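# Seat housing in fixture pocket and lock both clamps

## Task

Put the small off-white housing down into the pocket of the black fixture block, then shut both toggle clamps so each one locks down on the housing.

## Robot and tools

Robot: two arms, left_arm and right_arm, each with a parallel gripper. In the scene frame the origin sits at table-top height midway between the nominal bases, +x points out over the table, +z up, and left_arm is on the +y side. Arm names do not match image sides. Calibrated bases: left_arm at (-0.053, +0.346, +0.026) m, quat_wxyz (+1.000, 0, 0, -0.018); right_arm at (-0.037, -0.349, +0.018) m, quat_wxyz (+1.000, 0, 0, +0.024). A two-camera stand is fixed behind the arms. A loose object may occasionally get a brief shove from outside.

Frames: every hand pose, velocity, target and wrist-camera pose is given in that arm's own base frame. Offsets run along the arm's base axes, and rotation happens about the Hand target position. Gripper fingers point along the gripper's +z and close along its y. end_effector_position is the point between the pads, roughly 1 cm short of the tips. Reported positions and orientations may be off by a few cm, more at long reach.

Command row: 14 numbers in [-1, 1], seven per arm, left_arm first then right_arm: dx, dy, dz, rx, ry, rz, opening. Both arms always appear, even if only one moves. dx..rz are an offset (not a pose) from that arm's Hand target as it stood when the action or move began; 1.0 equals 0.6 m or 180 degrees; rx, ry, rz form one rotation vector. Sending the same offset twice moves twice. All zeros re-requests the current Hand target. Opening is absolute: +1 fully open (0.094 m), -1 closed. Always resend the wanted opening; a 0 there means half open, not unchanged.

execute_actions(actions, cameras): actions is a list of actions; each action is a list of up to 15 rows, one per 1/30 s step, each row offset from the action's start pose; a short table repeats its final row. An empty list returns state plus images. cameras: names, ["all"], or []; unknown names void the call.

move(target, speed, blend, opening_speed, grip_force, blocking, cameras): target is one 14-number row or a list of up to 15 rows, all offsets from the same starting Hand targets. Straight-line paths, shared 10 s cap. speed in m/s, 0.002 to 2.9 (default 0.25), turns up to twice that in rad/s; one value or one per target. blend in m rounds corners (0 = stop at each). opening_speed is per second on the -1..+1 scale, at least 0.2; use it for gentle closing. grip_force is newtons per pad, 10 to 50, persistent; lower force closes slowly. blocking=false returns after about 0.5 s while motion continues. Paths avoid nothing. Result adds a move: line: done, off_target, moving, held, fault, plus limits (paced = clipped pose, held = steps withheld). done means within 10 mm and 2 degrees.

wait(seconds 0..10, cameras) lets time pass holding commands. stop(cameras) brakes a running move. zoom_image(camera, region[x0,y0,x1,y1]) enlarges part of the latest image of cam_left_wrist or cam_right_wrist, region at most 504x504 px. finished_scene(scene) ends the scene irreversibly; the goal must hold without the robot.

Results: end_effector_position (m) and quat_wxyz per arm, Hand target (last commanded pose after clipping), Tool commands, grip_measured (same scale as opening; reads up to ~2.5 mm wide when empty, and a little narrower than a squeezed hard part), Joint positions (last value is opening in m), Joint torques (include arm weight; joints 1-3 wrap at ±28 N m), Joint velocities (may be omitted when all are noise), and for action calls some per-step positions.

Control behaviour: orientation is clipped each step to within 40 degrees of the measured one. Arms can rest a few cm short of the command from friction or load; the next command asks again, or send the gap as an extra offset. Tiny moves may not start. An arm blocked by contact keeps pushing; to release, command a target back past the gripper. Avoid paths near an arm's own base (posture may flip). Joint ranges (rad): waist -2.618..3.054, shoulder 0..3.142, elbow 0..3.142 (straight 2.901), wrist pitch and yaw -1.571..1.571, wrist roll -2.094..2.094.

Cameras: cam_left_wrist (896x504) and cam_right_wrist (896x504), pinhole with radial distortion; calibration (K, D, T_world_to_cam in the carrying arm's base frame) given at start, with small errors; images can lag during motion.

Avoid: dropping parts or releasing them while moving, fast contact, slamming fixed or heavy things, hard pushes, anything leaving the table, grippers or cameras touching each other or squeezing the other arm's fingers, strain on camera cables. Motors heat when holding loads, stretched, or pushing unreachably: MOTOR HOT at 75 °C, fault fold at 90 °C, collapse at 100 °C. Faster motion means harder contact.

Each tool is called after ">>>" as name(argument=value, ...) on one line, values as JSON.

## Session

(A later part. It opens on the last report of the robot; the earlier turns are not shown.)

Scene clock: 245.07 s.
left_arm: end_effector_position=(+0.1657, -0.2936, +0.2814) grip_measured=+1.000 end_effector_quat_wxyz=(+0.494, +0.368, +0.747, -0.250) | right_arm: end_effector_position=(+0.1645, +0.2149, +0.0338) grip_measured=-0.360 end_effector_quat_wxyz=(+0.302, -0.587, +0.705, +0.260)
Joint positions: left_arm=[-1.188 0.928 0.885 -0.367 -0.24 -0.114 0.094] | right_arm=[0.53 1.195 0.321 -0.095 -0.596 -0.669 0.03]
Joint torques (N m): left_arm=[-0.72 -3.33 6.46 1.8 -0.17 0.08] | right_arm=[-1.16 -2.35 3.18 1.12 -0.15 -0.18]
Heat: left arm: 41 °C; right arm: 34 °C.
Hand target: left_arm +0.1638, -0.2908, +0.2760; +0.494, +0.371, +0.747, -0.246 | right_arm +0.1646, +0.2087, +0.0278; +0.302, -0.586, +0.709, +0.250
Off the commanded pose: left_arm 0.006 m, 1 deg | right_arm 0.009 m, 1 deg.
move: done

>>> move(target=[0,0,0,0,0,0,1, 0,0,-0.005,0,0,0,-0.5], speed=0.02, cameras=["all"])

>>> zoom_image(camera="cam_left_wrist", region=[500, 300, 700, 480])

>>> zoom_image(camera="cam_right_wrist", region=[320, 130, 580, 500])

Scene clock: 246.30 s.
left_arm: end_effector_position=(+0.1657, -0.2936, +0.2814) grip_measured=+1.000 end_effector_quat_wxyz=(+0.494, +0.368, +0.747, -0.250) | right_arm: end_effector_position=(+0.1646, +0.2148, +0.0337) grip_measured=-0.360 end_effector_quat_wxyz=(+0.304, -0.586, +0.704, +0.261)
Joint positions: left_arm=[-1.188 0.928 0.885 -0.367 -0.24 -0.114 0.094] | right_arm=[0.527 1.195 0.317 -0.087 -0.601 -0.67 0.03]
Joint torques (N m): left_arm=[-0.65 -3.54 6.57 1.84 -0.2 0.08] | right_arm=[-0.92 -1.47 3.03 1.21 -0.11 -0.16]
Heat: left arm: 41 °C; right arm: 34 °C.
Hand target: left_arm +0.1638, -0.2908, +0.2760; +0.494, +0.371, +0.747, -0.246 | right_arm +0.1647, +0.2086, +0.0249; +0.302, -0.586, +0.709, +0.250
Off the commanded pose: left_arm 0.006 m, 1 deg | right_arm 0.011 m, 1 deg.
move: off_target (right_arm)
camera_calibration:
cam_left_wrist: T_world_to_cam=[[-0.790795, -0.611824, 0.0177276, -0.0516096], [-0.456784, 0.570629, -0.682445, 0.472627], [0.40742, -0.547772, -0.730722, 0.0559781], [0, 0, 0, 1]] pos_world=[0.152269, -0.270607, 0.364361]
cam_right_wrist: T_world_to_cam=[[0.982777, -0.182379, -0.029799, -0.120681], [-0.181268, -0.920026, -0.347409, 0.274236], [0.0359444, 0.346827, -0.93724, 0.0412566], [0, 0, 0, 1]] pos_world=[0.16683, 0.215986, 0.130343]

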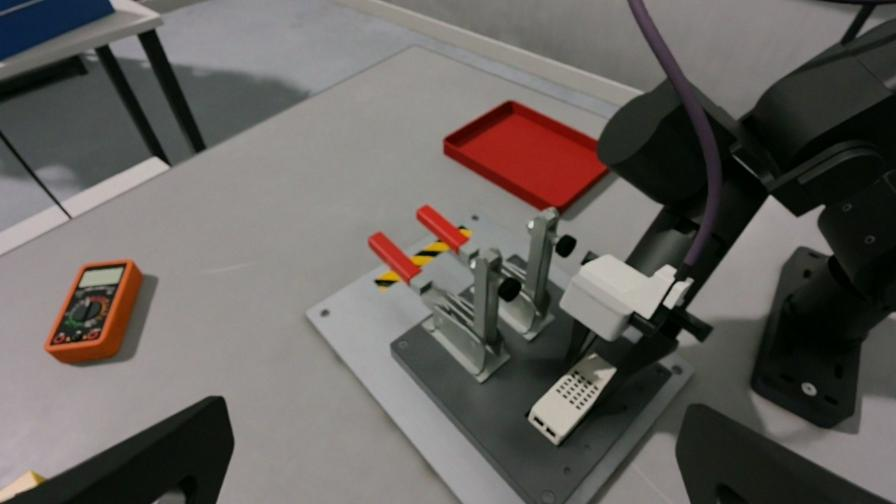

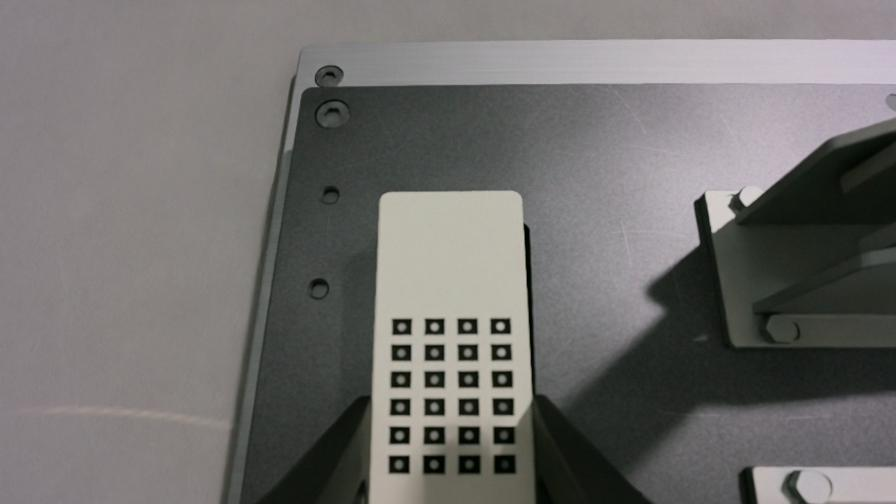

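Scaled by 2.520 from the camera's 896x504 image, which has a finer 1280x720 frame.

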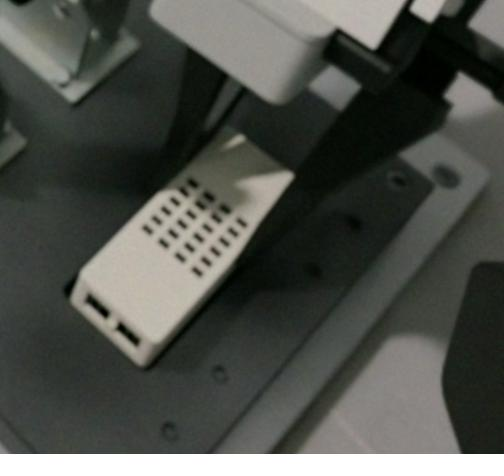

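Scaled by 1.362 from the camera's 896x504 image, which has a finer 1280x720 frame.

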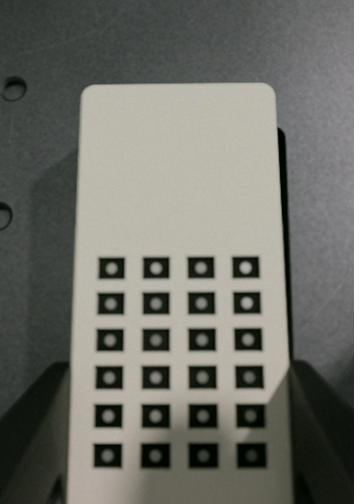

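>>> move(target=[0,0,0,0,0,0,1, 0.009,-0.001,0.004,0,0,0,-0.5], speed=0.01)

>>> move(target=[0,0,0,0,0,0,1, 0.006,0,0.0,0,0,0,-0.5], speed=0.01, cameras=["cam_right_wrist"])

Scene clock: 248.40 s.
left_arm: end_effector_position=(+0.1657, -0.2936, +0.2814) grip_measured=+1.000 end_effector_quat_wxyz=(+0.494, +0.368, +0.747, -0.250) | right_arm: end_effector_position=(+0.1645, +0.2139, +0.0336) grip_measured=-0.360 end_effector_quat_wxyz=(+0.305, -0.588, +0.700, +0.268)
Joint positions: left_arm=[-1.188 0.928 0.885 -0.367 -0.24 -0.114 0.094] | right_arm=[0.51 1.204 0.316 -0.087 -0.624 -0.688 0.03]
Joint torques (N m): left_arm=[-0.69 -3.49 6.61 1.81 -0.17 0.03] | right_arm=[-1.18 -0.98 4.46 1.03 0.02 -0.17]
Heat: left arm: 41 °C; right arm: 34 °C.
Hand target: left_arm +0.1638, -0.2908, +0.2760; +0.494, +0.371, +0.747, -0.246 | right_arm +0.1700, +0.2079, +0.0271; +0.302, -0.586, +0.709, +0.250
Off the commanded pose: left_arm 0.006 m, 1 deg | right_arm 0.010 m, 2 deg.
move: done

Scene clock: 249.17 s.
left_arm: end_effector_position=(+0.1657, -0.2936, +0.2814) grip_measured=+1.000 end_effector_quat_wxyz=(+0.494, +0.368, +0.747, -0.250) | right_arm: end_effector_position=(+0.1643, +0.2135, +0.0334) grip_measured=-0.360 end_effector_quat_wxyz=(+0.304, -0.587, +0.698, +0.274)
Joint positions: left_arm=[-1.188 0.928 0.885 -0.367 -0.24 -0.114 0.094] | right_arm=[0.497 1.214 0.316 -0.085 -0.645 -0.699 0.03]
Joint torques (N m): left_arm=[-0.59 -3.56 6.64 1.81 -0.17 0.04] | right_arm=[-1.01 -0.53 5.23 1 0.2 -0.19]
Heat: left arm: 41 °C; right arm: 34 °C.
Hand target: left_arm +0.1638, -0.2908, +0.2760; +0.494, +0.371, +0.747, -0.246 | right_arm +0.1736, +0.2080, +0.0272; +0.302, -0.586, +0.709, +0.250
Off the commanded pose: left_arm 0.006 m, 1 deg | right_arm 0.013 m, 3 deg.
move: off_target (right_arm)
camera_calibration:
cam_right_wrist: T_world_to_cam=[[0.984905, -0.167207, -0.0447639, -0.123717], [-0.171945, -0.915322, -0.364172, 0.27097], [0.0199186, 0.366372, -0.930255, 0.0397565], [0, 0, 0, 1]] pos_world=[0.16765, 0.212773, 0.130125]
Images, in order (width x height): cam_right_wrist 896x504.

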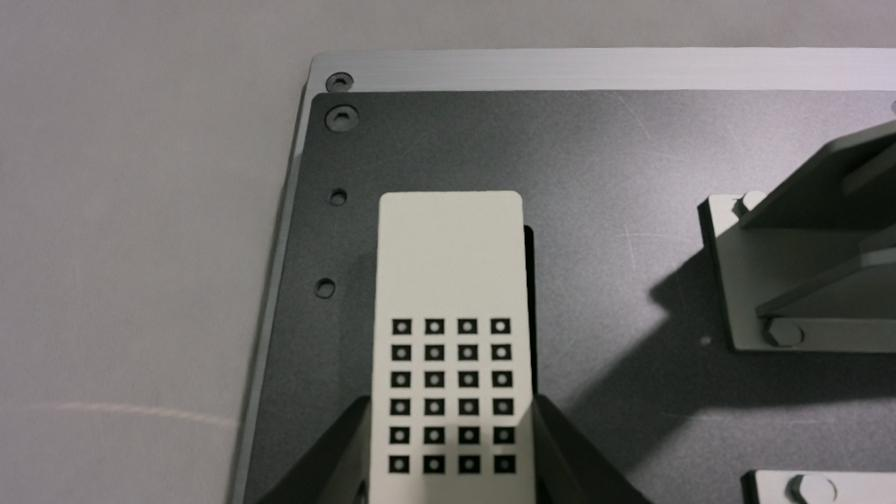

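>>> move(target=[[0,0,0,0,0,0,1, -0.008,0.012,0.05,0,0,0.005,-0.5],[0,0,0,0,0,0,1, -0.013,0.0145,0.007,0,0,0.005,-0.5]], speed=0.05, cameras=["cam_right_wrist"])

Scene clock: 253.57 s.
left_arm: end_effector_position=(+0.1657, -0.2936, +0.2814) grip_measured=+1.000 end_effector_quat_wxyz=(+0.494, +0.368, +0.747, -0.250) | right_arm: end_effector_position=(+0.1710, +0.2165, +0.0382) grip_measured=-0.360 end_effector_quat_wxyz=(+0.305, -0.590, +0.705, +0.248)
Joint positions: left_arm=[-1.188 0.928 0.885 -0.367 -0.24 -0.114 0.094] | right_arm=[0.538 1.197 0.349 -0.114 -0.57 -0.672 0.03]
Joint torques (N m): left_arm=[-0.64 -3.54 6.6 1.86 -0.2 0.04] | right_arm=[0.69 -1.13 3.28 1.27 -0.33 0]
Heat: left arm: 41 °C; right arm: 34 °C.
Hand target: left_arm +0.1638, -0.2908, +0.2760; +0.494, +0.371, +0.747, -0.246 | right_arm +0.1658, +0.2167, +0.0314; +0.300, -0.592, +0.704, +0.253
Off the commanded pose: left_arm 0.006 m, 1 deg | right_arm 0.009 m, 1 deg.
move: done
camera_calibration:
cam_right_wrist: T_world_to_cam=[[0.982225, -0.187514, -0.00847876, -0.126139], [-0.179624, -0.925863, -0.332434, 0.278962], [0.0544858, 0.328048, -0.943088, 0.0458026], [0, 0, 0, 1]] pos_world=[0.17151, 0.219602, 0.134863]
Images, in order (width x height): cam_right_wrist 896x504.

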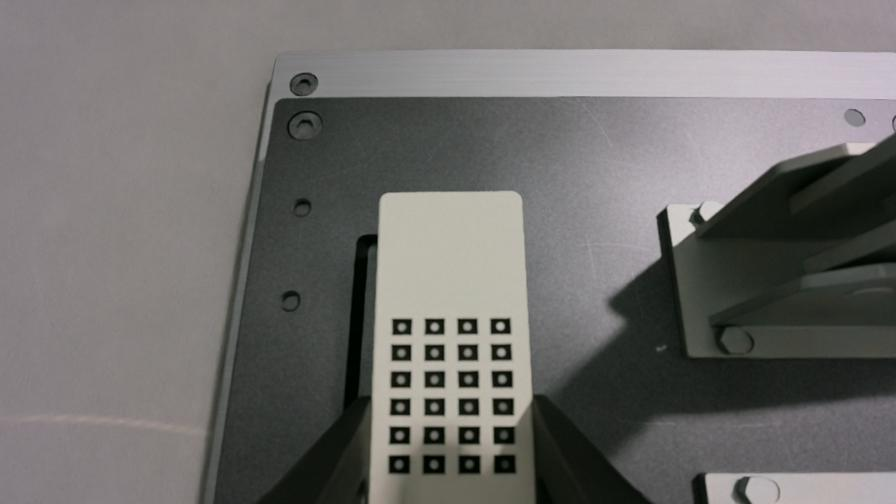

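>>> move(target=[0,0,0,0,0,0,1, -0.016,-0.001,0,0,0,-0.004,-0.5], speed=0.05, cameras=["cam_right_wrist"])

Scene clock: 255.43 s.
left_arm: end_effector_position=(+0.1657, -0.2936, +0.2814) grip_measured=+1.000 end_effector_quat_wxyz=(+0.494, +0.368, +0.747, -0.250) | right_arm: end_effector_position=(+0.1682, +0.2184, +0.0380) grip_measured=-0.360 end_effector_quat_wxyz=(+0.315, -0.587, +0.706, +0.241)
Joint positions: left_arm=[-1.188 0.928 0.885 -0.367 -0.24 -0.114 0.094] | right_arm=[0.571 1.166 0.32 -0.075 -0.535 -0.633 0.03]
Joint torques (N m): left_arm=[-0.58 -3.44 6.65 1.8 -0.19 0.02] | right_arm=[0.9 -2.77 2.96 1.04 -0.39 0.06]
Heat: left arm: 42 °C; right arm: 34 °C.
Hand target: left_arm +0.1638, -0.2908, +0.2760; +0.494, +0.371, +0.747, -0.246 | right_arm +0.1563, +0.2161, +0.0313; +0.301, -0.587, +0.708, +0.251
Off the commanded pose: left_arm 0.006 m, 1 deg | right_arm 0.014 m, 2 deg.
move: off_target (right_arm)
camera_calibration:
cam_right_wrist: T_world_to_cam=[[0.979387, -0.201631, 0.0121285, -0.120159], [-0.1857, -0.92238, -0.33872, 0.280633], [0.0794834, 0.329486, -0.940809, 0.0404507], [0, 0, 0, 1]] pos_world=[0.16658, 0.221294, 0.13457]
Images, in order (width x height): cam_right_wrist 896x504.

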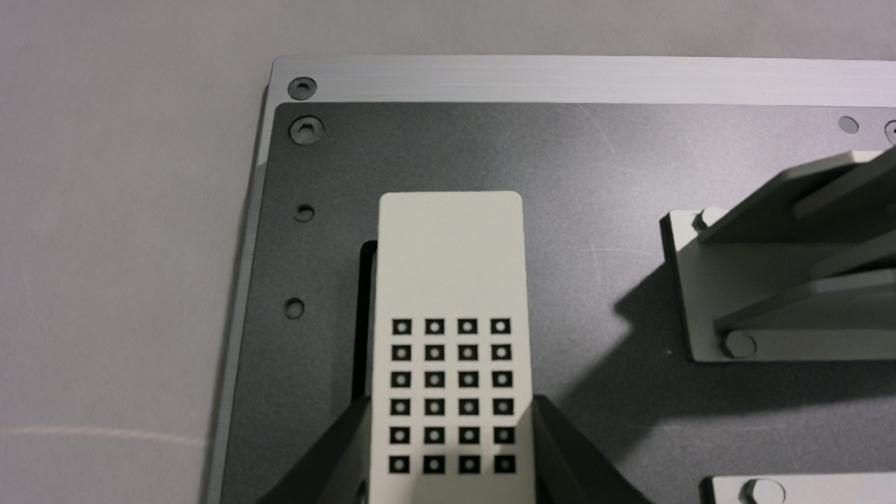

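>>> move(target=[0,0,0,0,0,0,1, -0.008,-0.009,0,0,0,0,-0.5], speed=0.05, cameras=["cam_right_wrist"])

Scene clock: 256.80 s.
left_arm: end_effector_position=(+0.1657, -0.2936, +0.2814) grip_measured=+1.000 end_effector_quat_wxyz=(+0.494, +0.368, +0.747, -0.250) | right_arm: end_effector_position=(+0.1617, +0.2136, +0.0347) grip_measured=-0.360 end_effector_quat_wxyz=(+0.312, -0.587, +0.708, +0.239)
Joint positions: left_arm=[-1.188 0.928 0.885 -0.367 -0.24 -0.114 0.094] | right_arm=[0.571 1.132 0.294 -0.091 -0.531 -0.633 0.03]
Joint torques (N m): left_arm=[-0.55 -3.51 6.57 1.82 -0.2 0.03] | right_arm=[-0.09 -3.08 3.43 0.94 -0.5 -0.03]
Heat: left arm: 42 °C; right arm: 34 °C.
Hand target: left_arm +0.1638, -0.2908, +0.2760; +0.494, +0.371, +0.747, -0.246 | right_arm +0.1515, +0.2107, +0.0314; +0.302, -0.587, +0.708, +0.251
Off the commanded pose: left_arm 0.006 m, 1 deg | right_arm 0.011 m, 2 deg.
move: off_target (right_arm)
camera_calibration:
cam_right_wrist: T_world_to_cam=[[0.978908, -0.204128, 0.00846395, -0.114012], [-0.189839, -0.924131, -0.331578, 0.274548], [0.0755062, 0.322977, -0.94339, 0.0416295], [0, 0, 0, 1]] pos_world=[0.160583, 0.217, 0.131272]
Images, in order (width x height): cam_right_wrist 896x504.

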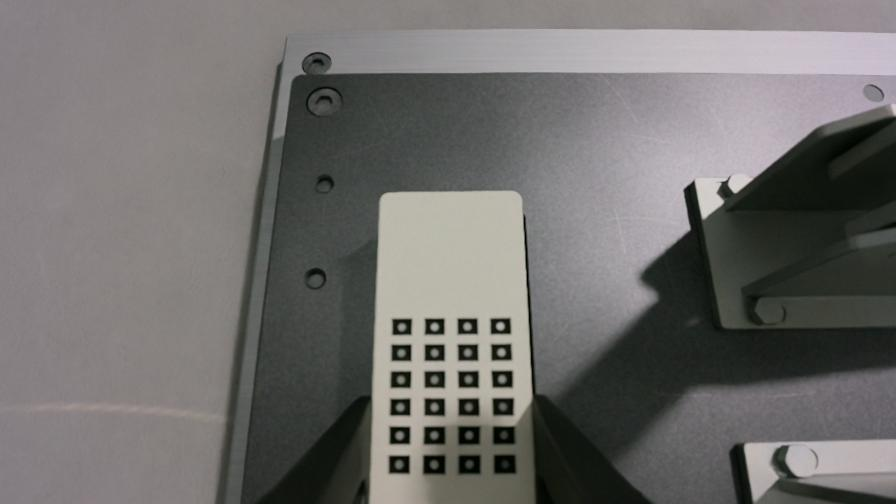

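>>> move(target=[[0,0,0,0,0,0,1, 0.0425,0.027,0.03,0,0,0,-0.5],[0,0,0,0,0,0,1, 0.0075,-0.006,0.01,0,0,0,-0.5],[0,0,0,0,0,0,1, 0.0345,0.019,0.02,0,0,0,-0.5],[0,0,0,0,0,0,1, 0.0145,0.001,0.012,0,0,0,-0.5],[0,0,0,0,0,0,1, 0.0285,0.014,0.018,0,0,0,-0.5],[0,0,0,0,0,0,1, 0.0195,0.006,0.013,0,0,0,-0.5],[0,0,0,0,0,0,1, 0.0225,0.009,0.015,0,0,0,-0.5]], speed=0.06, blend=[0.001,0.001,0.001,0.001,0.001,0.001,0], cameras=["cam_right_wrist"])

Scene clock: 260.97 s.
left_arm: end_effector_position=(+0.1657, -0.2936, +0.2814) grip_measured=+1.000 end_effector_quat_wxyz=(+0.494, +0.368, +0.747, -0.250) | right_arm: end_effector_position=(+0.1646, +0.2135, +0.0373) grip_measured=-0.360 end_effector_quat_wxyz=(+0.295, -0.586, +0.713, +0.247)
Joint positions: left_arm=[-1.188 0.928 0.885 -0.367 -0.24 -0.114 0.094] | right_arm=[0.551 1.166 0.344 -0.153 -0.553 -0.65 0.03]
Joint torques (N m): left_arm=[-0.77 -3.44 6.61 1.83 -0.18 0.04] | right_arm=[0.14 -2.24 4.75 1.16 -0.39 -0.03]
Heat: left arm: 42 °C; right arm: 34 °C.
Hand target: left_arm +0.1638, -0.2908, +0.2760; +0.494, +0.371, +0.747, -0.246 | right_arm +0.1649, +0.2162, +0.0404; +0.301, -0.587, +0.708, +0.251
Off the commanded pose: left_arm 0.006 m, 1 deg | right_arm 0.004 m, 1 deg.
move: done
camera_calibration:
cam_right_wrist: T_world_to_cam=[[0.979609, -0.199312, -0.0253031, -0.116835], [-0.1971, -0.928962, -0.313337, 0.277596], [0.0389461, 0.311935, -0.949305, 0.0525006], [0, 0, 0, 1]] pos_world=[0.167122, 0.218213, 0.133864]
Images, in order (width x height): cam_right_wrist 896x504.

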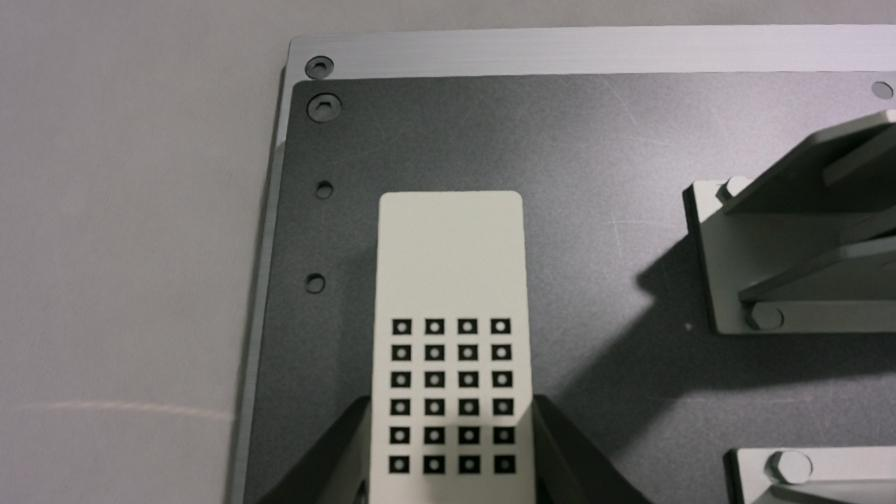

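>>> move(target=[[0,0,0,0,0,0,1, 0.0257,0.0212,0.017,0,0,0,-0.5],[0,0,0,0,0,0,1, -0.016,-0.0122,0,0,0,0,-0.5],[0,0,0,0,0,0,1, 0.0123,0.0128,0.008,0,0,0,-0.5],[0,0,0,0,0,0,1, -0.006,-0.0022,0,0,0,0,-0.5],[0,0,0,0,0,0,1, 0.0057,0.0078,0.003,0,0,0,-0.5],[0,0,0,0,0,0,1, 0.0007,0.0045,0,0,0,0,-0.5],[0,0,0,0,0,0,1, 0.0007,0.0045,-0.013,0,0,0,-0.5],[0,0,0,0,0,0,1, 0.0067,0.0045,-0.016,0,0,0,-0.5],[0,0,0,0,0,0,1, -0.0053,0.0045,-0.018,0,0,0,-0.5],[0,0,0,0,0,0,1, 0.0007,0.0105,-0.02,0,0,0,-0.5],[0,0,0,0,0,0,1, 0.0007,-0.0025,-0.022,0,0,0,-0.5],[0,0,0,0,0,0,1, 0.0007,0.0045,-0.025,0,0,0,-0.5]], speed=0.04, blend=[0.001,0.001,0.001,0.001,0.001,0.001,0.001,0.001,0.001,0.001,0.001,0], cameras=["all"])

>>> zoom_image(camera="cam_left_wrist", region=[500, 300, 700, 480])

Scene clock: 266.27 s.
left_arm: end_effector_position=(+0.1658, -0.2936, +0.2815) grip_measured=+1.000 end_effector_quat_wxyz=(+0.494, +0.368, +0.747, -0.250) | right_arm: end_effector_position=(+0.1657, +0.2215, +0.0338) grip_measured=-0.360 end_effector_quat_wxyz=(+0.304, -0.586, +0.705, +0.259)
Joint positions: left_arm=[-1.188 0.928 0.885 -0.366 -0.24 -0.114 0.094] | right_arm=[0.563 1.214 0.327 -0.06 -0.574 -0.635 0.03]
Joint torques (N m): left_arm=[-0.57 -3.44 6.52 1.83 -0.15 0.02] | right_arm=[0.12 -0.9 3.19 1.35 -0.08 -0.07]
Heat: left arm: 42 °C; right arm: 35 °C.
Hand target: left_arm +0.1638, -0.2908, +0.2760; +0.494, +0.371, +0.747, -0.246 | right_arm +0.1654, +0.2188, +0.0253; +0.301, -0.587, +0.708, +0.251
Off the commanded pose: left_arm 0.007 m, 1 deg | right_arm 0.009 m, 1 deg.
move: done
camera_calibration:
cam_left_wrist: T_world_to_cam=[[-0.790794, -0.611821, 0.0178742, -0.0516636], [-0.456718, 0.570375, -0.682701, 0.472645], [0.407496, -0.548039, -0.730479, 0.0558051], [0, 0, 0, 1]] pos_world=[0.15227, -0.27061, 0.364363]
cam_right_wrist: T_world_to_cam=[[0.982277, -0.185389, -0.0276081, -0.119871], [-0.183498, -0.92114, -0.343262, 0.281196], [0.0382061, 0.342245, -0.938834, 0.0397645], [0, 0, 0, 1]] pos_world=[0.167827, 0.223189, 0.130547]

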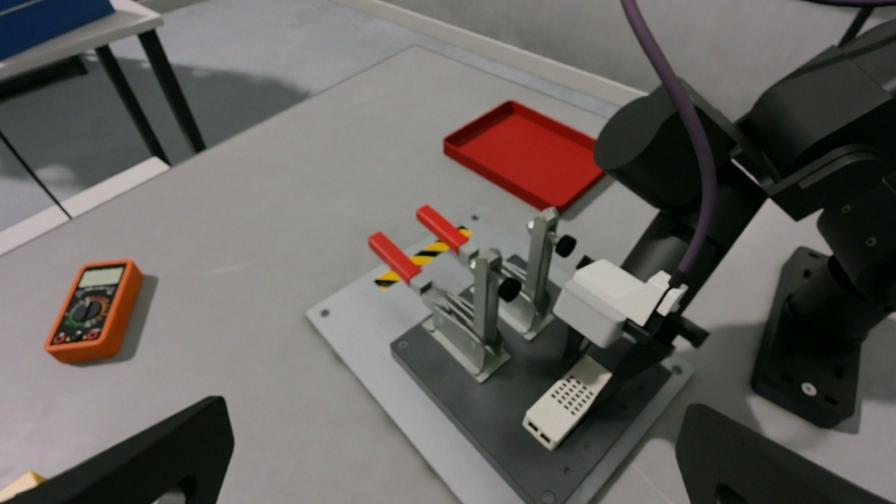

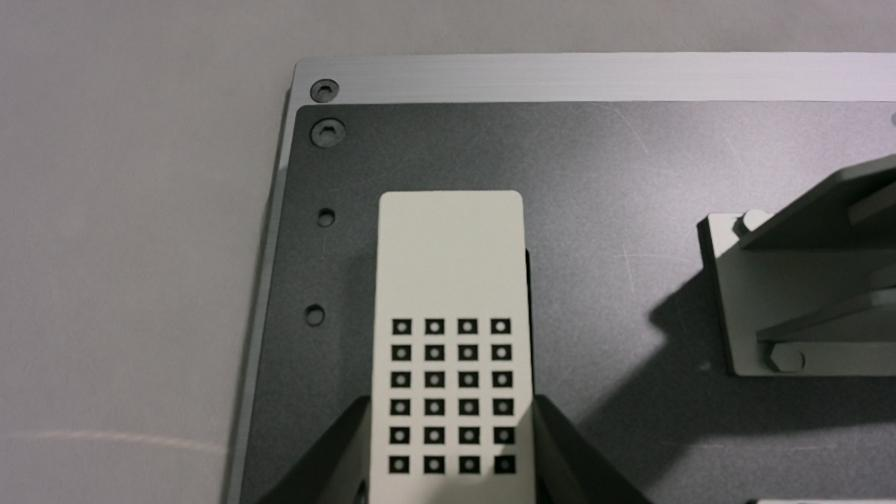

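Scaled by 2.520 from the camera's 896x504 image, which has a finer 1280x720 frame.

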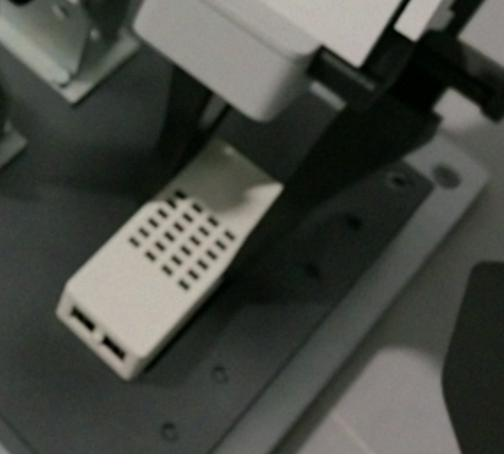

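>>> move(target=[[0,0,0,0,0,0,1, 0.012,-0.01,0.004,0,0,-0.003,-0.5],[0,0,0,0,0,0,1, -0.012,-0.013,0.003,0,0,-0.003,-0.5],[0,0,0,0,0,0,1, 0.012,-0.016,0.003,0,0,-0.003,-0.5],[0,0,0,0,0,0,1, -0.012,-0.018,0.003,0,0,-0.003,-0.5],[0,0,0,0,0,0,1, 0.012,-0.02,0.003,0,0,-0.003,-0.5],[0,0,0,0,0,0,1, -0.012,-0.022,0.003,0,0,-0.003,-0.5],[0,0,0,0,0,0,1, 0.012,-0.022,0.003,0,0,-0.003,-0.5],[0,0,0,0,0,0,1, 0.0,-0.016,0.0,0,0,-0.003,-0.5]], speed=0.03, blend=[0.001,0.001,0.001,0.001,0.001,0.001,0.001,0], cameras=["all"])

>>> zoom_image(camera="cam_left_wrist", region=[500, 300, 700, 480])

Scene clock: 271.30 s.
left_arm: end_effector_position=(+0.1658, -0.2936, +0.2815) grip_measured=+1.000 end_effector_quat_wxyz=(+0.494, +0.368, +0.747, -0.250) | right_arm: end_effector_position=(+0.1634, +0.2123, +0.0329) grip_measured=-0.360 end_effector_quat_wxyz=(+0.307, -0.582, +0.704, +0.268)
Joint positions: left_arm=[-1.188 0.928 0.885 -0.366 -0.24 -0.114 0.094] | right_arm=[0.507 1.19 0.301 -0.078 -0.623 -0.676 0.03]
Joint torques (N m): left_arm=[-0.68 -3.58 6.56 1.83 -0.16 0.03] | right_arm=[0.96 -1.18 4.07 1.14 0.17 -0.06]
Heat: left arm: 42 °C; right arm: 34 °C.
Hand target: left_arm +0.1638, -0.2908, +0.2760; +0.494, +0.371, +0.747, -0.246 | right_arm +0.1654, +0.2092, +0.0255; +0.303, -0.584, +0.711, +0.249
Off the commanded pose: left_arm 0.006 m, 1 deg | right_arm 0.009 m, 2 deg.
move: done
camera_calibration:
cam_left_wrist: T_world_to_cam=[[-0.790794, -0.611821, 0.0178742, -0.0516636], [-0.456718, 0.570375, -0.682701, 0.472645], [0.407496, -0.548039, -0.730479, 0.0558051], [0, 0, 0, 1]] pos_world=[0.15227, -0.27061, 0.364363]
cam_right_wrist: T_world_to_cam=[[0.982037, -0.184833, -0.0379355, -0.119033], [-0.185978, -0.914234, -0.359984, 0.271444], [0.0318551, 0.360573, -0.932187, 0.0390818], [0, 0, 0, 1]] pos_world=[0.166133, 0.21207, 0.129632]

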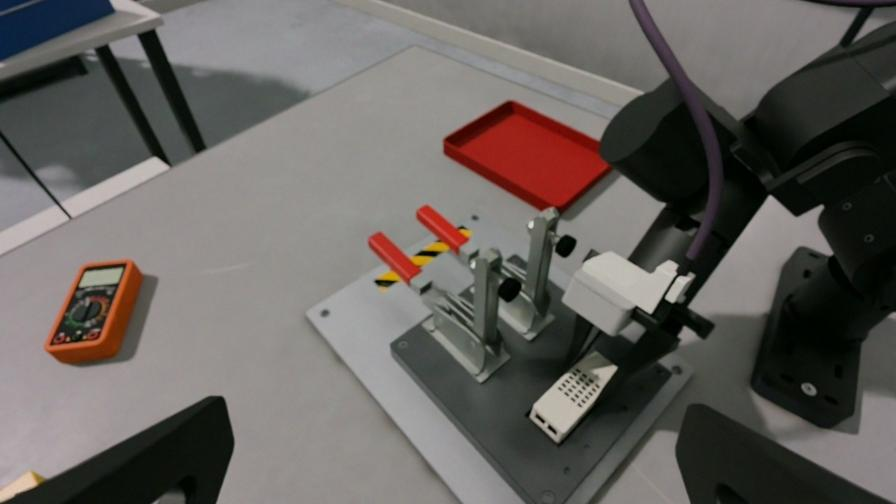

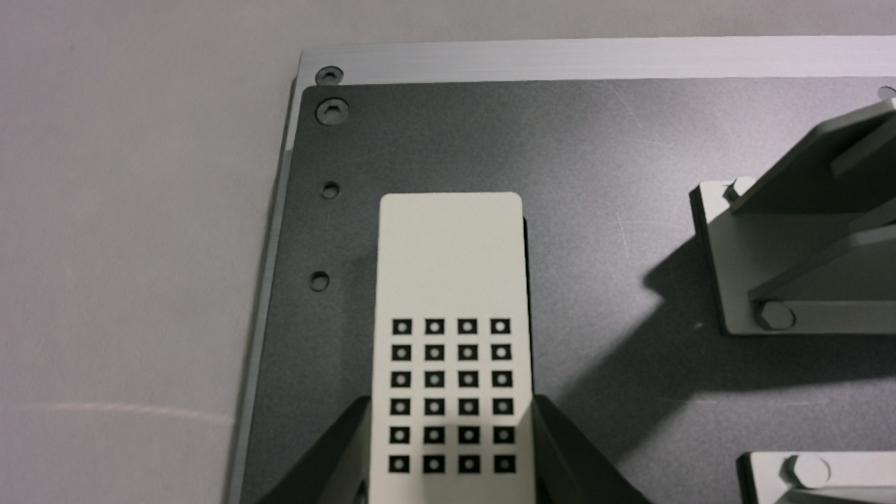

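Scaled by 2.520 from the camera's 896x504 image, which has a finer 1280x720 frame.

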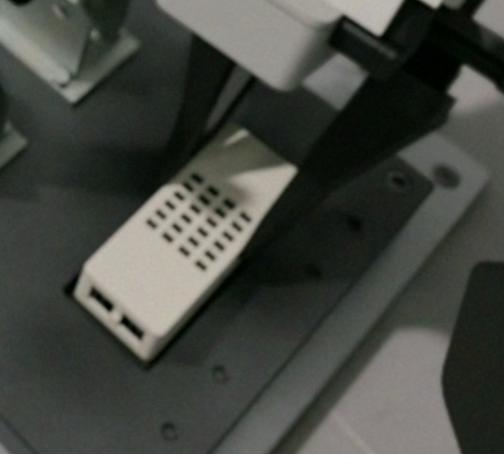

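>>> move(target=[[0,0,0,0,0,0,1, 0.008,0.006,0.002,0,0,-0.005,-0.5],[0,0,0,0,0,0,1, -0.008,0.01,0.002,0,0,-0.005,-0.5],[0,0,0,0,0,0,1, 0.010,0.013,0.001,0,0,-0.005,-0.5],[0,0,0,0,0,0,1, -0.008,0.016,0.001,0,0,-0.005,-0.5],[0,0,0,0,0,0,1, 0.010,0.019,0.001,0,0,-0.005,-0.5],[0,0,0,0,0,0,1, -0.0,0.019,0.0,0,0,-0.005,-0.5]], speed=0.02, blend=[0.001,0.001,0.001,0.001,0.001,0], cameras=["all"])

>>> zoom_image(camera="cam_left_wrist", region=[500, 300, 700, 480])

Scene clock: 277.87 s.
left_arm: end_effector_position=(+0.1658, -0.2936, +0.2815) grip_measured=+1.000 end_effector_quat_wxyz=(+0.494, +0.368, +0.747, -0.250) | right_arm: end_effector_position=(+0.1637, +0.2161, +0.0298) grip_measured=-0.360 end_effector_quat_wxyz=(+0.303, -0.579, +0.714, +0.253)
Joint positions: left_arm=[-1.188 0.928 0.885 -0.366 -0.24 -0.114 0.094] | right_arm=[0.559 1.192 0.301 -0.056 -0.558 -0.621 0.03]
Joint torques (N m): left_arm=[-0.64 -3.49 6.58 1.82 -0.16 0.04] | right_arm=[2.37 0.1 4.27 1.52 0.01 0.24]
Heat: left arm: 42 °C; right arm: 34 °C.
Hand target: left_arm +0.1638, -0.2908, +0.2760; +0.494, +0.371, +0.747, -0.246 | right_arm +0.1655, +0.2206, +0.0255; +0.305, -0.578, +0.715, +0.247
Off the commanded pose: left_arm 0.006 m, 1 deg | right_arm 0.006 m, 1 deg.
move: done
camera_calibration:
cam_left_wrist: T_world_to_cam=[[-0.790794, -0.611821, 0.0178742, -0.0516636], [-0.456718, 0.570375, -0.682701, 0.472645], [0.407496, -0.548039, -0.730479, 0.0558051], [0, 0, 0, 1]] pos_world=[0.15227, -0.27061, 0.364363]
cam_right_wrist: T_world_to_cam=[[0.977561, -0.208725, -0.028419, -0.113169], [-0.206093, -0.919758, -0.334022, 0.277521], [0.04358, 0.332384, -0.942137, 0.0392401], [0, 0, 0, 1]] pos_world=[0.166115, 0.218588, 0.126451]

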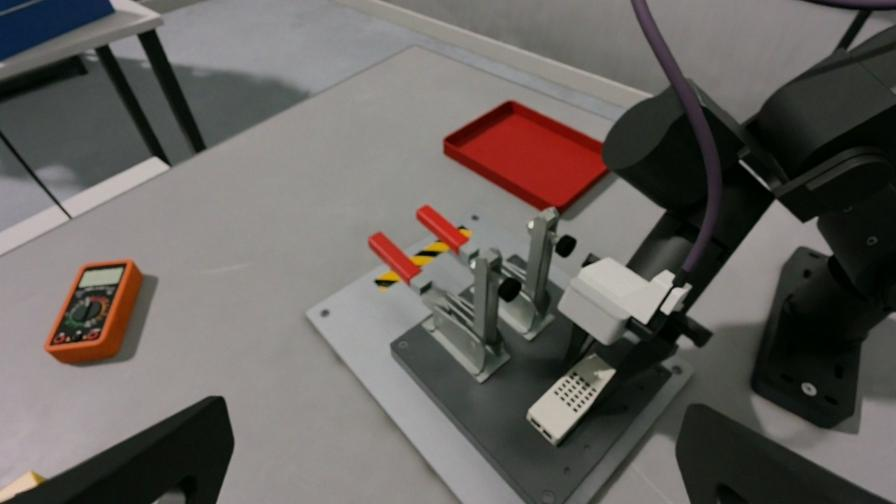

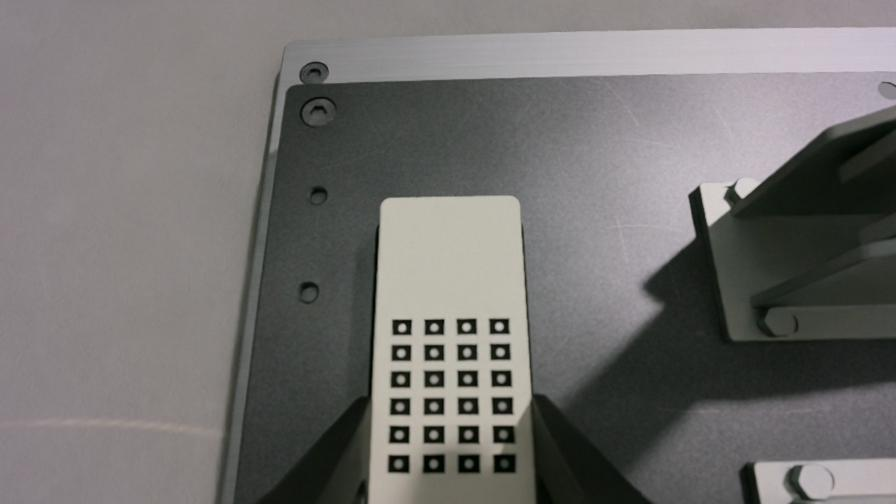

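Scaled by 2.520 from the camera's 896x504 image, which has a finer 1280x720 frame.

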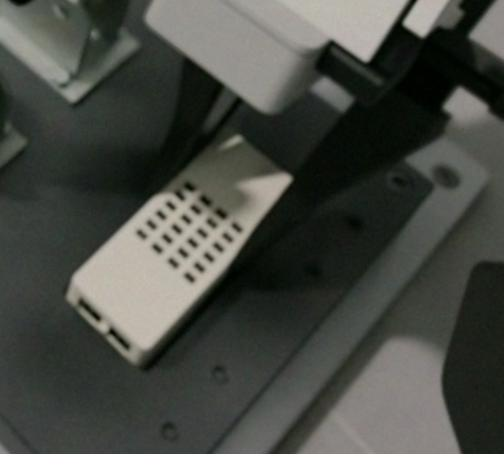

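>>> move(target=[[0,0,0,0,0,0,1, 0.0,-0.006,-0.004,0.02,-0.004,0,-0.5],[0,0,0,0,0,0,1, 0.004,-0.008,-0.012,0.03,-0.006,0,-0.5],[0,0,0,0,0,0,1, -0.004,-0.008,-0.014,0.03,-0.006,0.0,-0.5],[0,0,0,0,0,0,1, 0.0,-0.006,-0.014,0.03,-0.006,0,-0.5]], speed=0.02, cameras=["all"])

>>> zoom_image(camera="cam_left_wrist", region=[500, 300, 700, 480])

Scene clock: 282.47 s.
left_arm: end_effector_position=(+0.1658, -0.2936, +0.2815) grip_measured=+1.000 end_effector_quat_wxyz=(+0.494, +0.368, +0.747, -0.250) | right_arm: end_effector_position=(+0.1641, +0.2158, +0.0300) grip_measured=-0.360 end_effector_quat_wxyz=(+0.341, -0.562, +0.695, +0.292)
Joint positions: left_arm=[-1.188 0.928 0.885 -0.366 -0.24 -0.114 0.094] | right_arm=[0.484 1.221 0.215 0.128 -0.682 -0.622 0.03]
Joint torques (N m): left_arm=[-0.62 -3.51 6.6 1.84 -0.15 0.06] | right_arm=[2.41 1.69 3.1 1.68 0.22 0.05]
Heat: left arm: 42 °C; right arm: 34 °C.
Hand target: left_arm +0.1638, -0.2908, +0.2760; +0.494, +0.371, +0.747, -0.246 | right_arm +0.1654, +0.2170, +0.0170; +0.338, -0.566, +0.700, +0.275
Off the commanded pose: left_arm 0.006 m, 1 deg | right_arm 0.013 m, 2 deg.
move: off_target (right_arm)
camera_calibration:
cam_left_wrist: T_world_to_cam=[[-0.790794, -0.611821, 0.0178742, -0.0516636], [-0.456718, 0.570375, -0.682701, 0.472645], [0.407496, -0.548039, -0.730479, 0.0558051], [0, 0, 0, 1]] pos_world=[0.15227, -0.27061, 0.364363]
cam_right_wrist: T_world_to_cam=[[0.978373, -0.202696, -0.0412312, -0.114708], [-0.199699, -0.873663, -0.443659, 0.269711], [0.0539057, 0.442298, -0.895247, 0.0126745], [0, 0, 0, 1]] pos_world=[0.165405, 0.206779, 0.126277]

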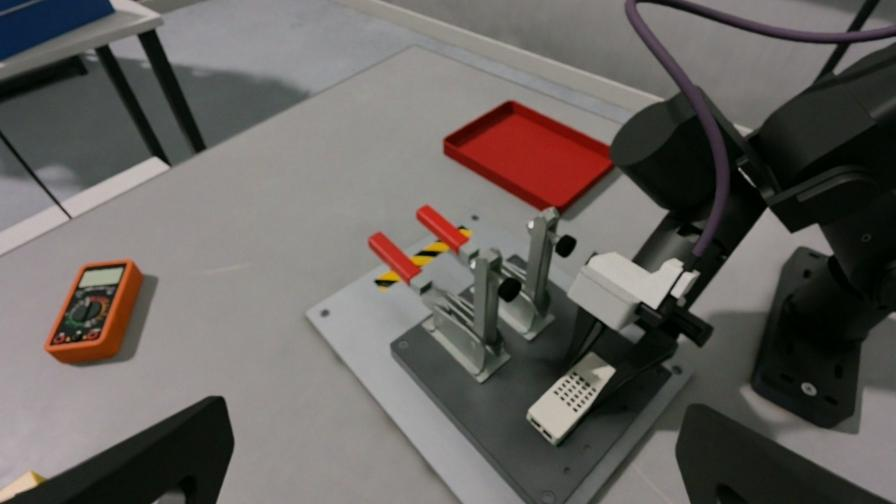

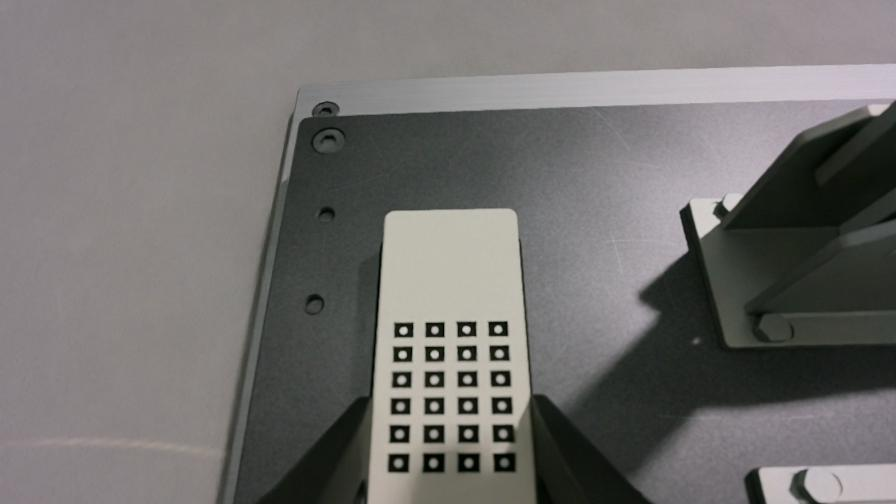

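Scaled by 2.520 from the camera's 896x504 image, which has a finer 1280x720 frame.

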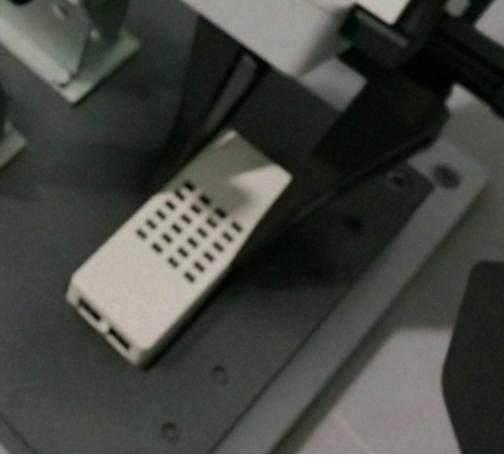

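>>> move(target=[[0,0,0,0,0,0,1, 0.0,-0.004,0.018,0,0,0,-0.5],[0,0,0,0,0,0,1, 0.0,-0.004,0.018,0,0,0,0.1],[0,0,0,0,0,0,1, -0.01,-0.06,0.08,0,0,0,0.1],[0,0,0,0,0,0,1, -0.02,-0.12,0.2,0,0,0,0.1]], speed=0.08, cameras=["all"])

>>> zoom_image(camera="cam_left_wrist", region=[480, 260, 720, 480])

Scene clock: 288.40 s.
left_arm: end_effector_position=(+0.1658, -0.2936, +0.2815) grip_measured=+1.000 end_effector_quat_wxyz=(+0.494, +0.368, +0.747, -0.250) | right_arm: end_effector_position=(+0.1487, +0.1414, +0.1209) grip_measured=+0.097 end_effector_quat_wxyz=(+0.318, -0.562, +0.714, +0.270)
Joint positions: left_arm=[-1.188 0.928 0.885 -0.366 -0.24 -0.114 0.094] | right_arm=[0.052 0.874 0.574 -0.988 -0.825 -1.156 0.052]
Joint torques (N m): left_arm=[-0.75 -3.36 6.68 1.83 -0.16 0.02] | right_arm=[-0.59 -0.18 8.01 0.52 -0.82 -0.2]
Heat: left arm: 42 °C; right arm: 35 °C.
Hand target: left_arm +0.1638, -0.2908, +0.2760; +0.494, +0.371, +0.747, -0.246 | right_arm +0.1535, +0.1450, +0.1371; +0.338, -0.566, +0.700, +0.275
Off the commanded pose: left_arm 0.006 m, 1 deg | right_arm 0.017 m, 3 deg.
move: off_target (right_arm)
camera_calibration:
cam_left_wrist: T_world_to_cam=[[-0.790794, -0.611821, 0.0178742, -0.0516636], [-0.456718, 0.570375, -0.682701, 0.472645], [0.407496, -0.548039, -0.730479, 0.0558051], [0, 0, 0, 1]] pos_world=[0.15227, -0.27061, 0.364363]
cam_right_wrist: T_world_to_cam=[[0.972234, -0.228987, -0.0482361, -0.105431], [-0.22987, -0.895906, -0.380146, 0.241895], [0.0438335, 0.380679, -0.923668, 0.141441], [0, 0, 0, 1]] pos_world=[0.151908, 0.138729, 0.217514]

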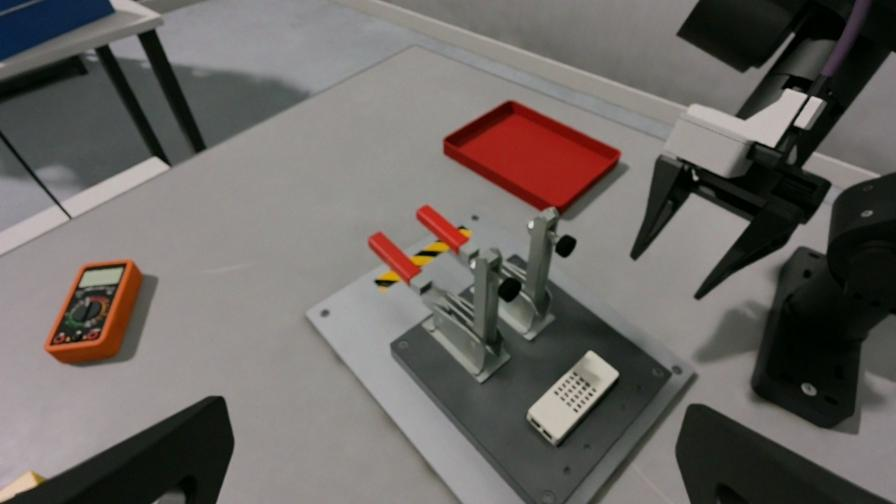

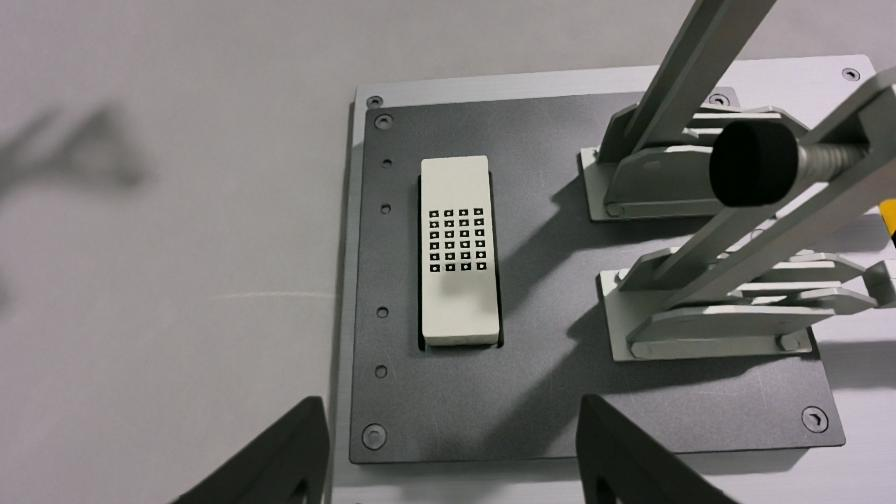

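Scaled by 2.100 from the camera's 896x504 image, which has a finer 1280x720 frame.

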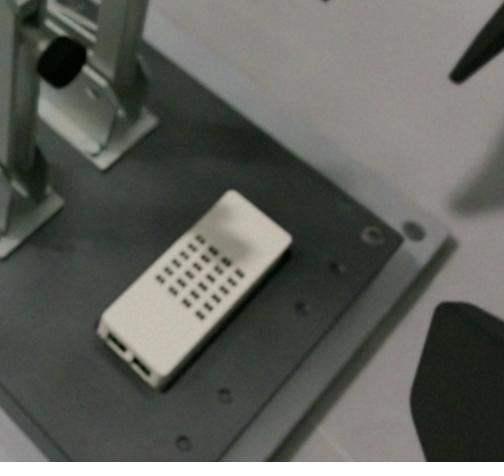

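>>> zoom_image(camera="cam_right_wrist", region=[380, 130, 540, 380])

>>> zoom_image(camera="cam_left_wrist", region=[510, 340, 630, 460])

Scaled by 2.016 from the camera's 896x504 image, which has a finer 1280x720 frame.

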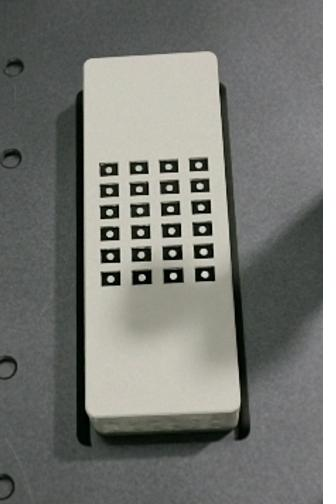

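Scaled by 4.200 from the camera's 896x504 image, which has a finer 1280x720 frame.

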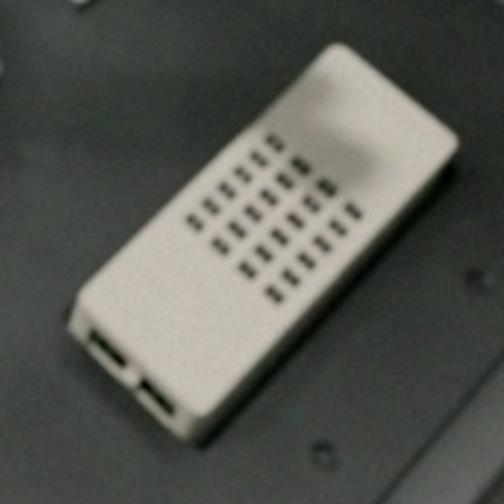

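>>> move(target=[[0,0,0,0,0,0,1, 0.244,-0.19,0.04,0.095,-0.037,-0.099,-1],[0,0,0,0,0,0,1, 0.286,-0.108,-0.1,0.095,-0.037,-0.099,-1]], speed=0.15, blend=[0.02,0], cameras=["all"])

Scene clock: 300.27 s.
left_arm: end_effector_position=(+0.1658, -0.2936, +0.2815) grip_measured=+1.000 end_effector_quat_wxyz=(+0.494, +0.368, +0.747, -0.250) | right_arm: end_effector_position=(+0.3292, +0.0763, +0.0774) grip_measured=-0.986 end_effector_quat_wxyz=(+0.494, -0.407, +0.715, +0.282)
Joint positions: left_arm=[-1.188 0.928 0.885 -0.366 -0.24 -0.114 0.094] | right_arm=[-0.28 1.645 0.596 0.068 -1.133 -0.933 0.001]
Joint torques (N m): left_arm=[-0.59 -3.52 6.56 1.82 -0.2 0.03] | right_arm=[0.54 -5.31 2.71 1.01 -0.61 -0.03]
Heat: left arm: 43 °C; right arm: 37 °C.
Hand target: left_arm +0.1638, -0.2908, +0.2760; +0.494, +0.371, +0.747, -0.246 | right_arm +0.3249, +0.0803, +0.0769; +0.496, -0.410, +0.710, +0.287
Off the commanded pose: left_arm 0.006 m, 1 deg | right_arm 0.006 m, 1 deg.
move: done
camera_calibration:
cam_left_wrist: T_world_to_cam=[[-0.790794, -0.611821, 0.0178742, -0.0516636], [-0.456718, 0.570375, -0.682701, 0.472645], [0.407496, -0.548039, -0.730479, 0.0558051], [0, 0, 0, 1]] pos_world=[0.15227, -0.27061, 0.364363]
cam_right_wrist: T_world_to_cam=[[0.860013, -0.509829, -0.0212658, -0.24173], [-0.388778, -0.627683, -0.674437, 0.263132], [0.3305, 0.588293, -0.738026, -0.00643014], [0, 0, 0, 1]] pos_world=[0.312316, 0.0457054, 0.16758]

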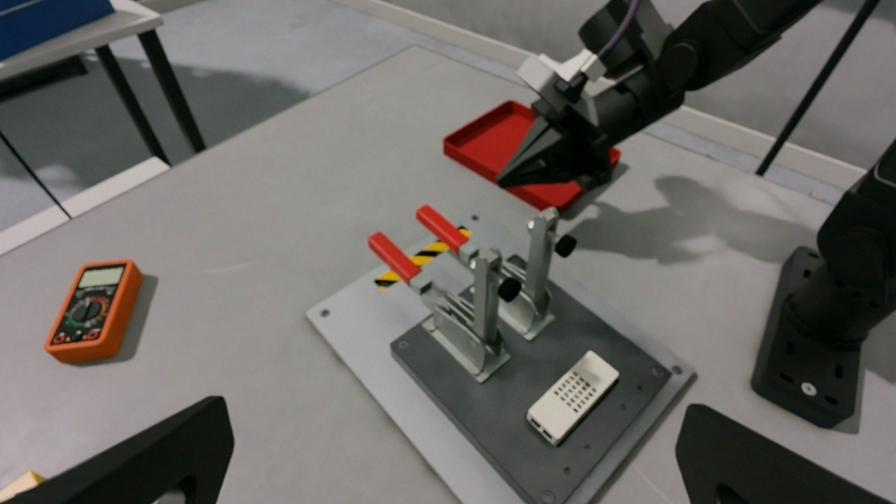

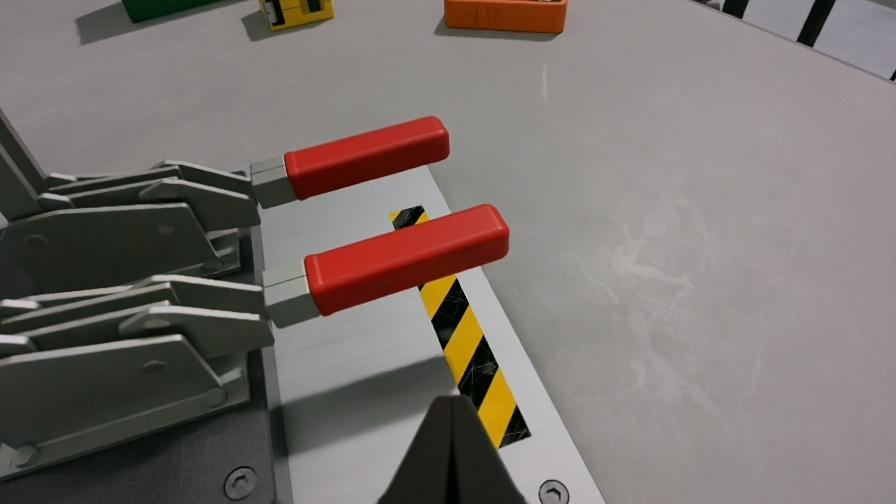

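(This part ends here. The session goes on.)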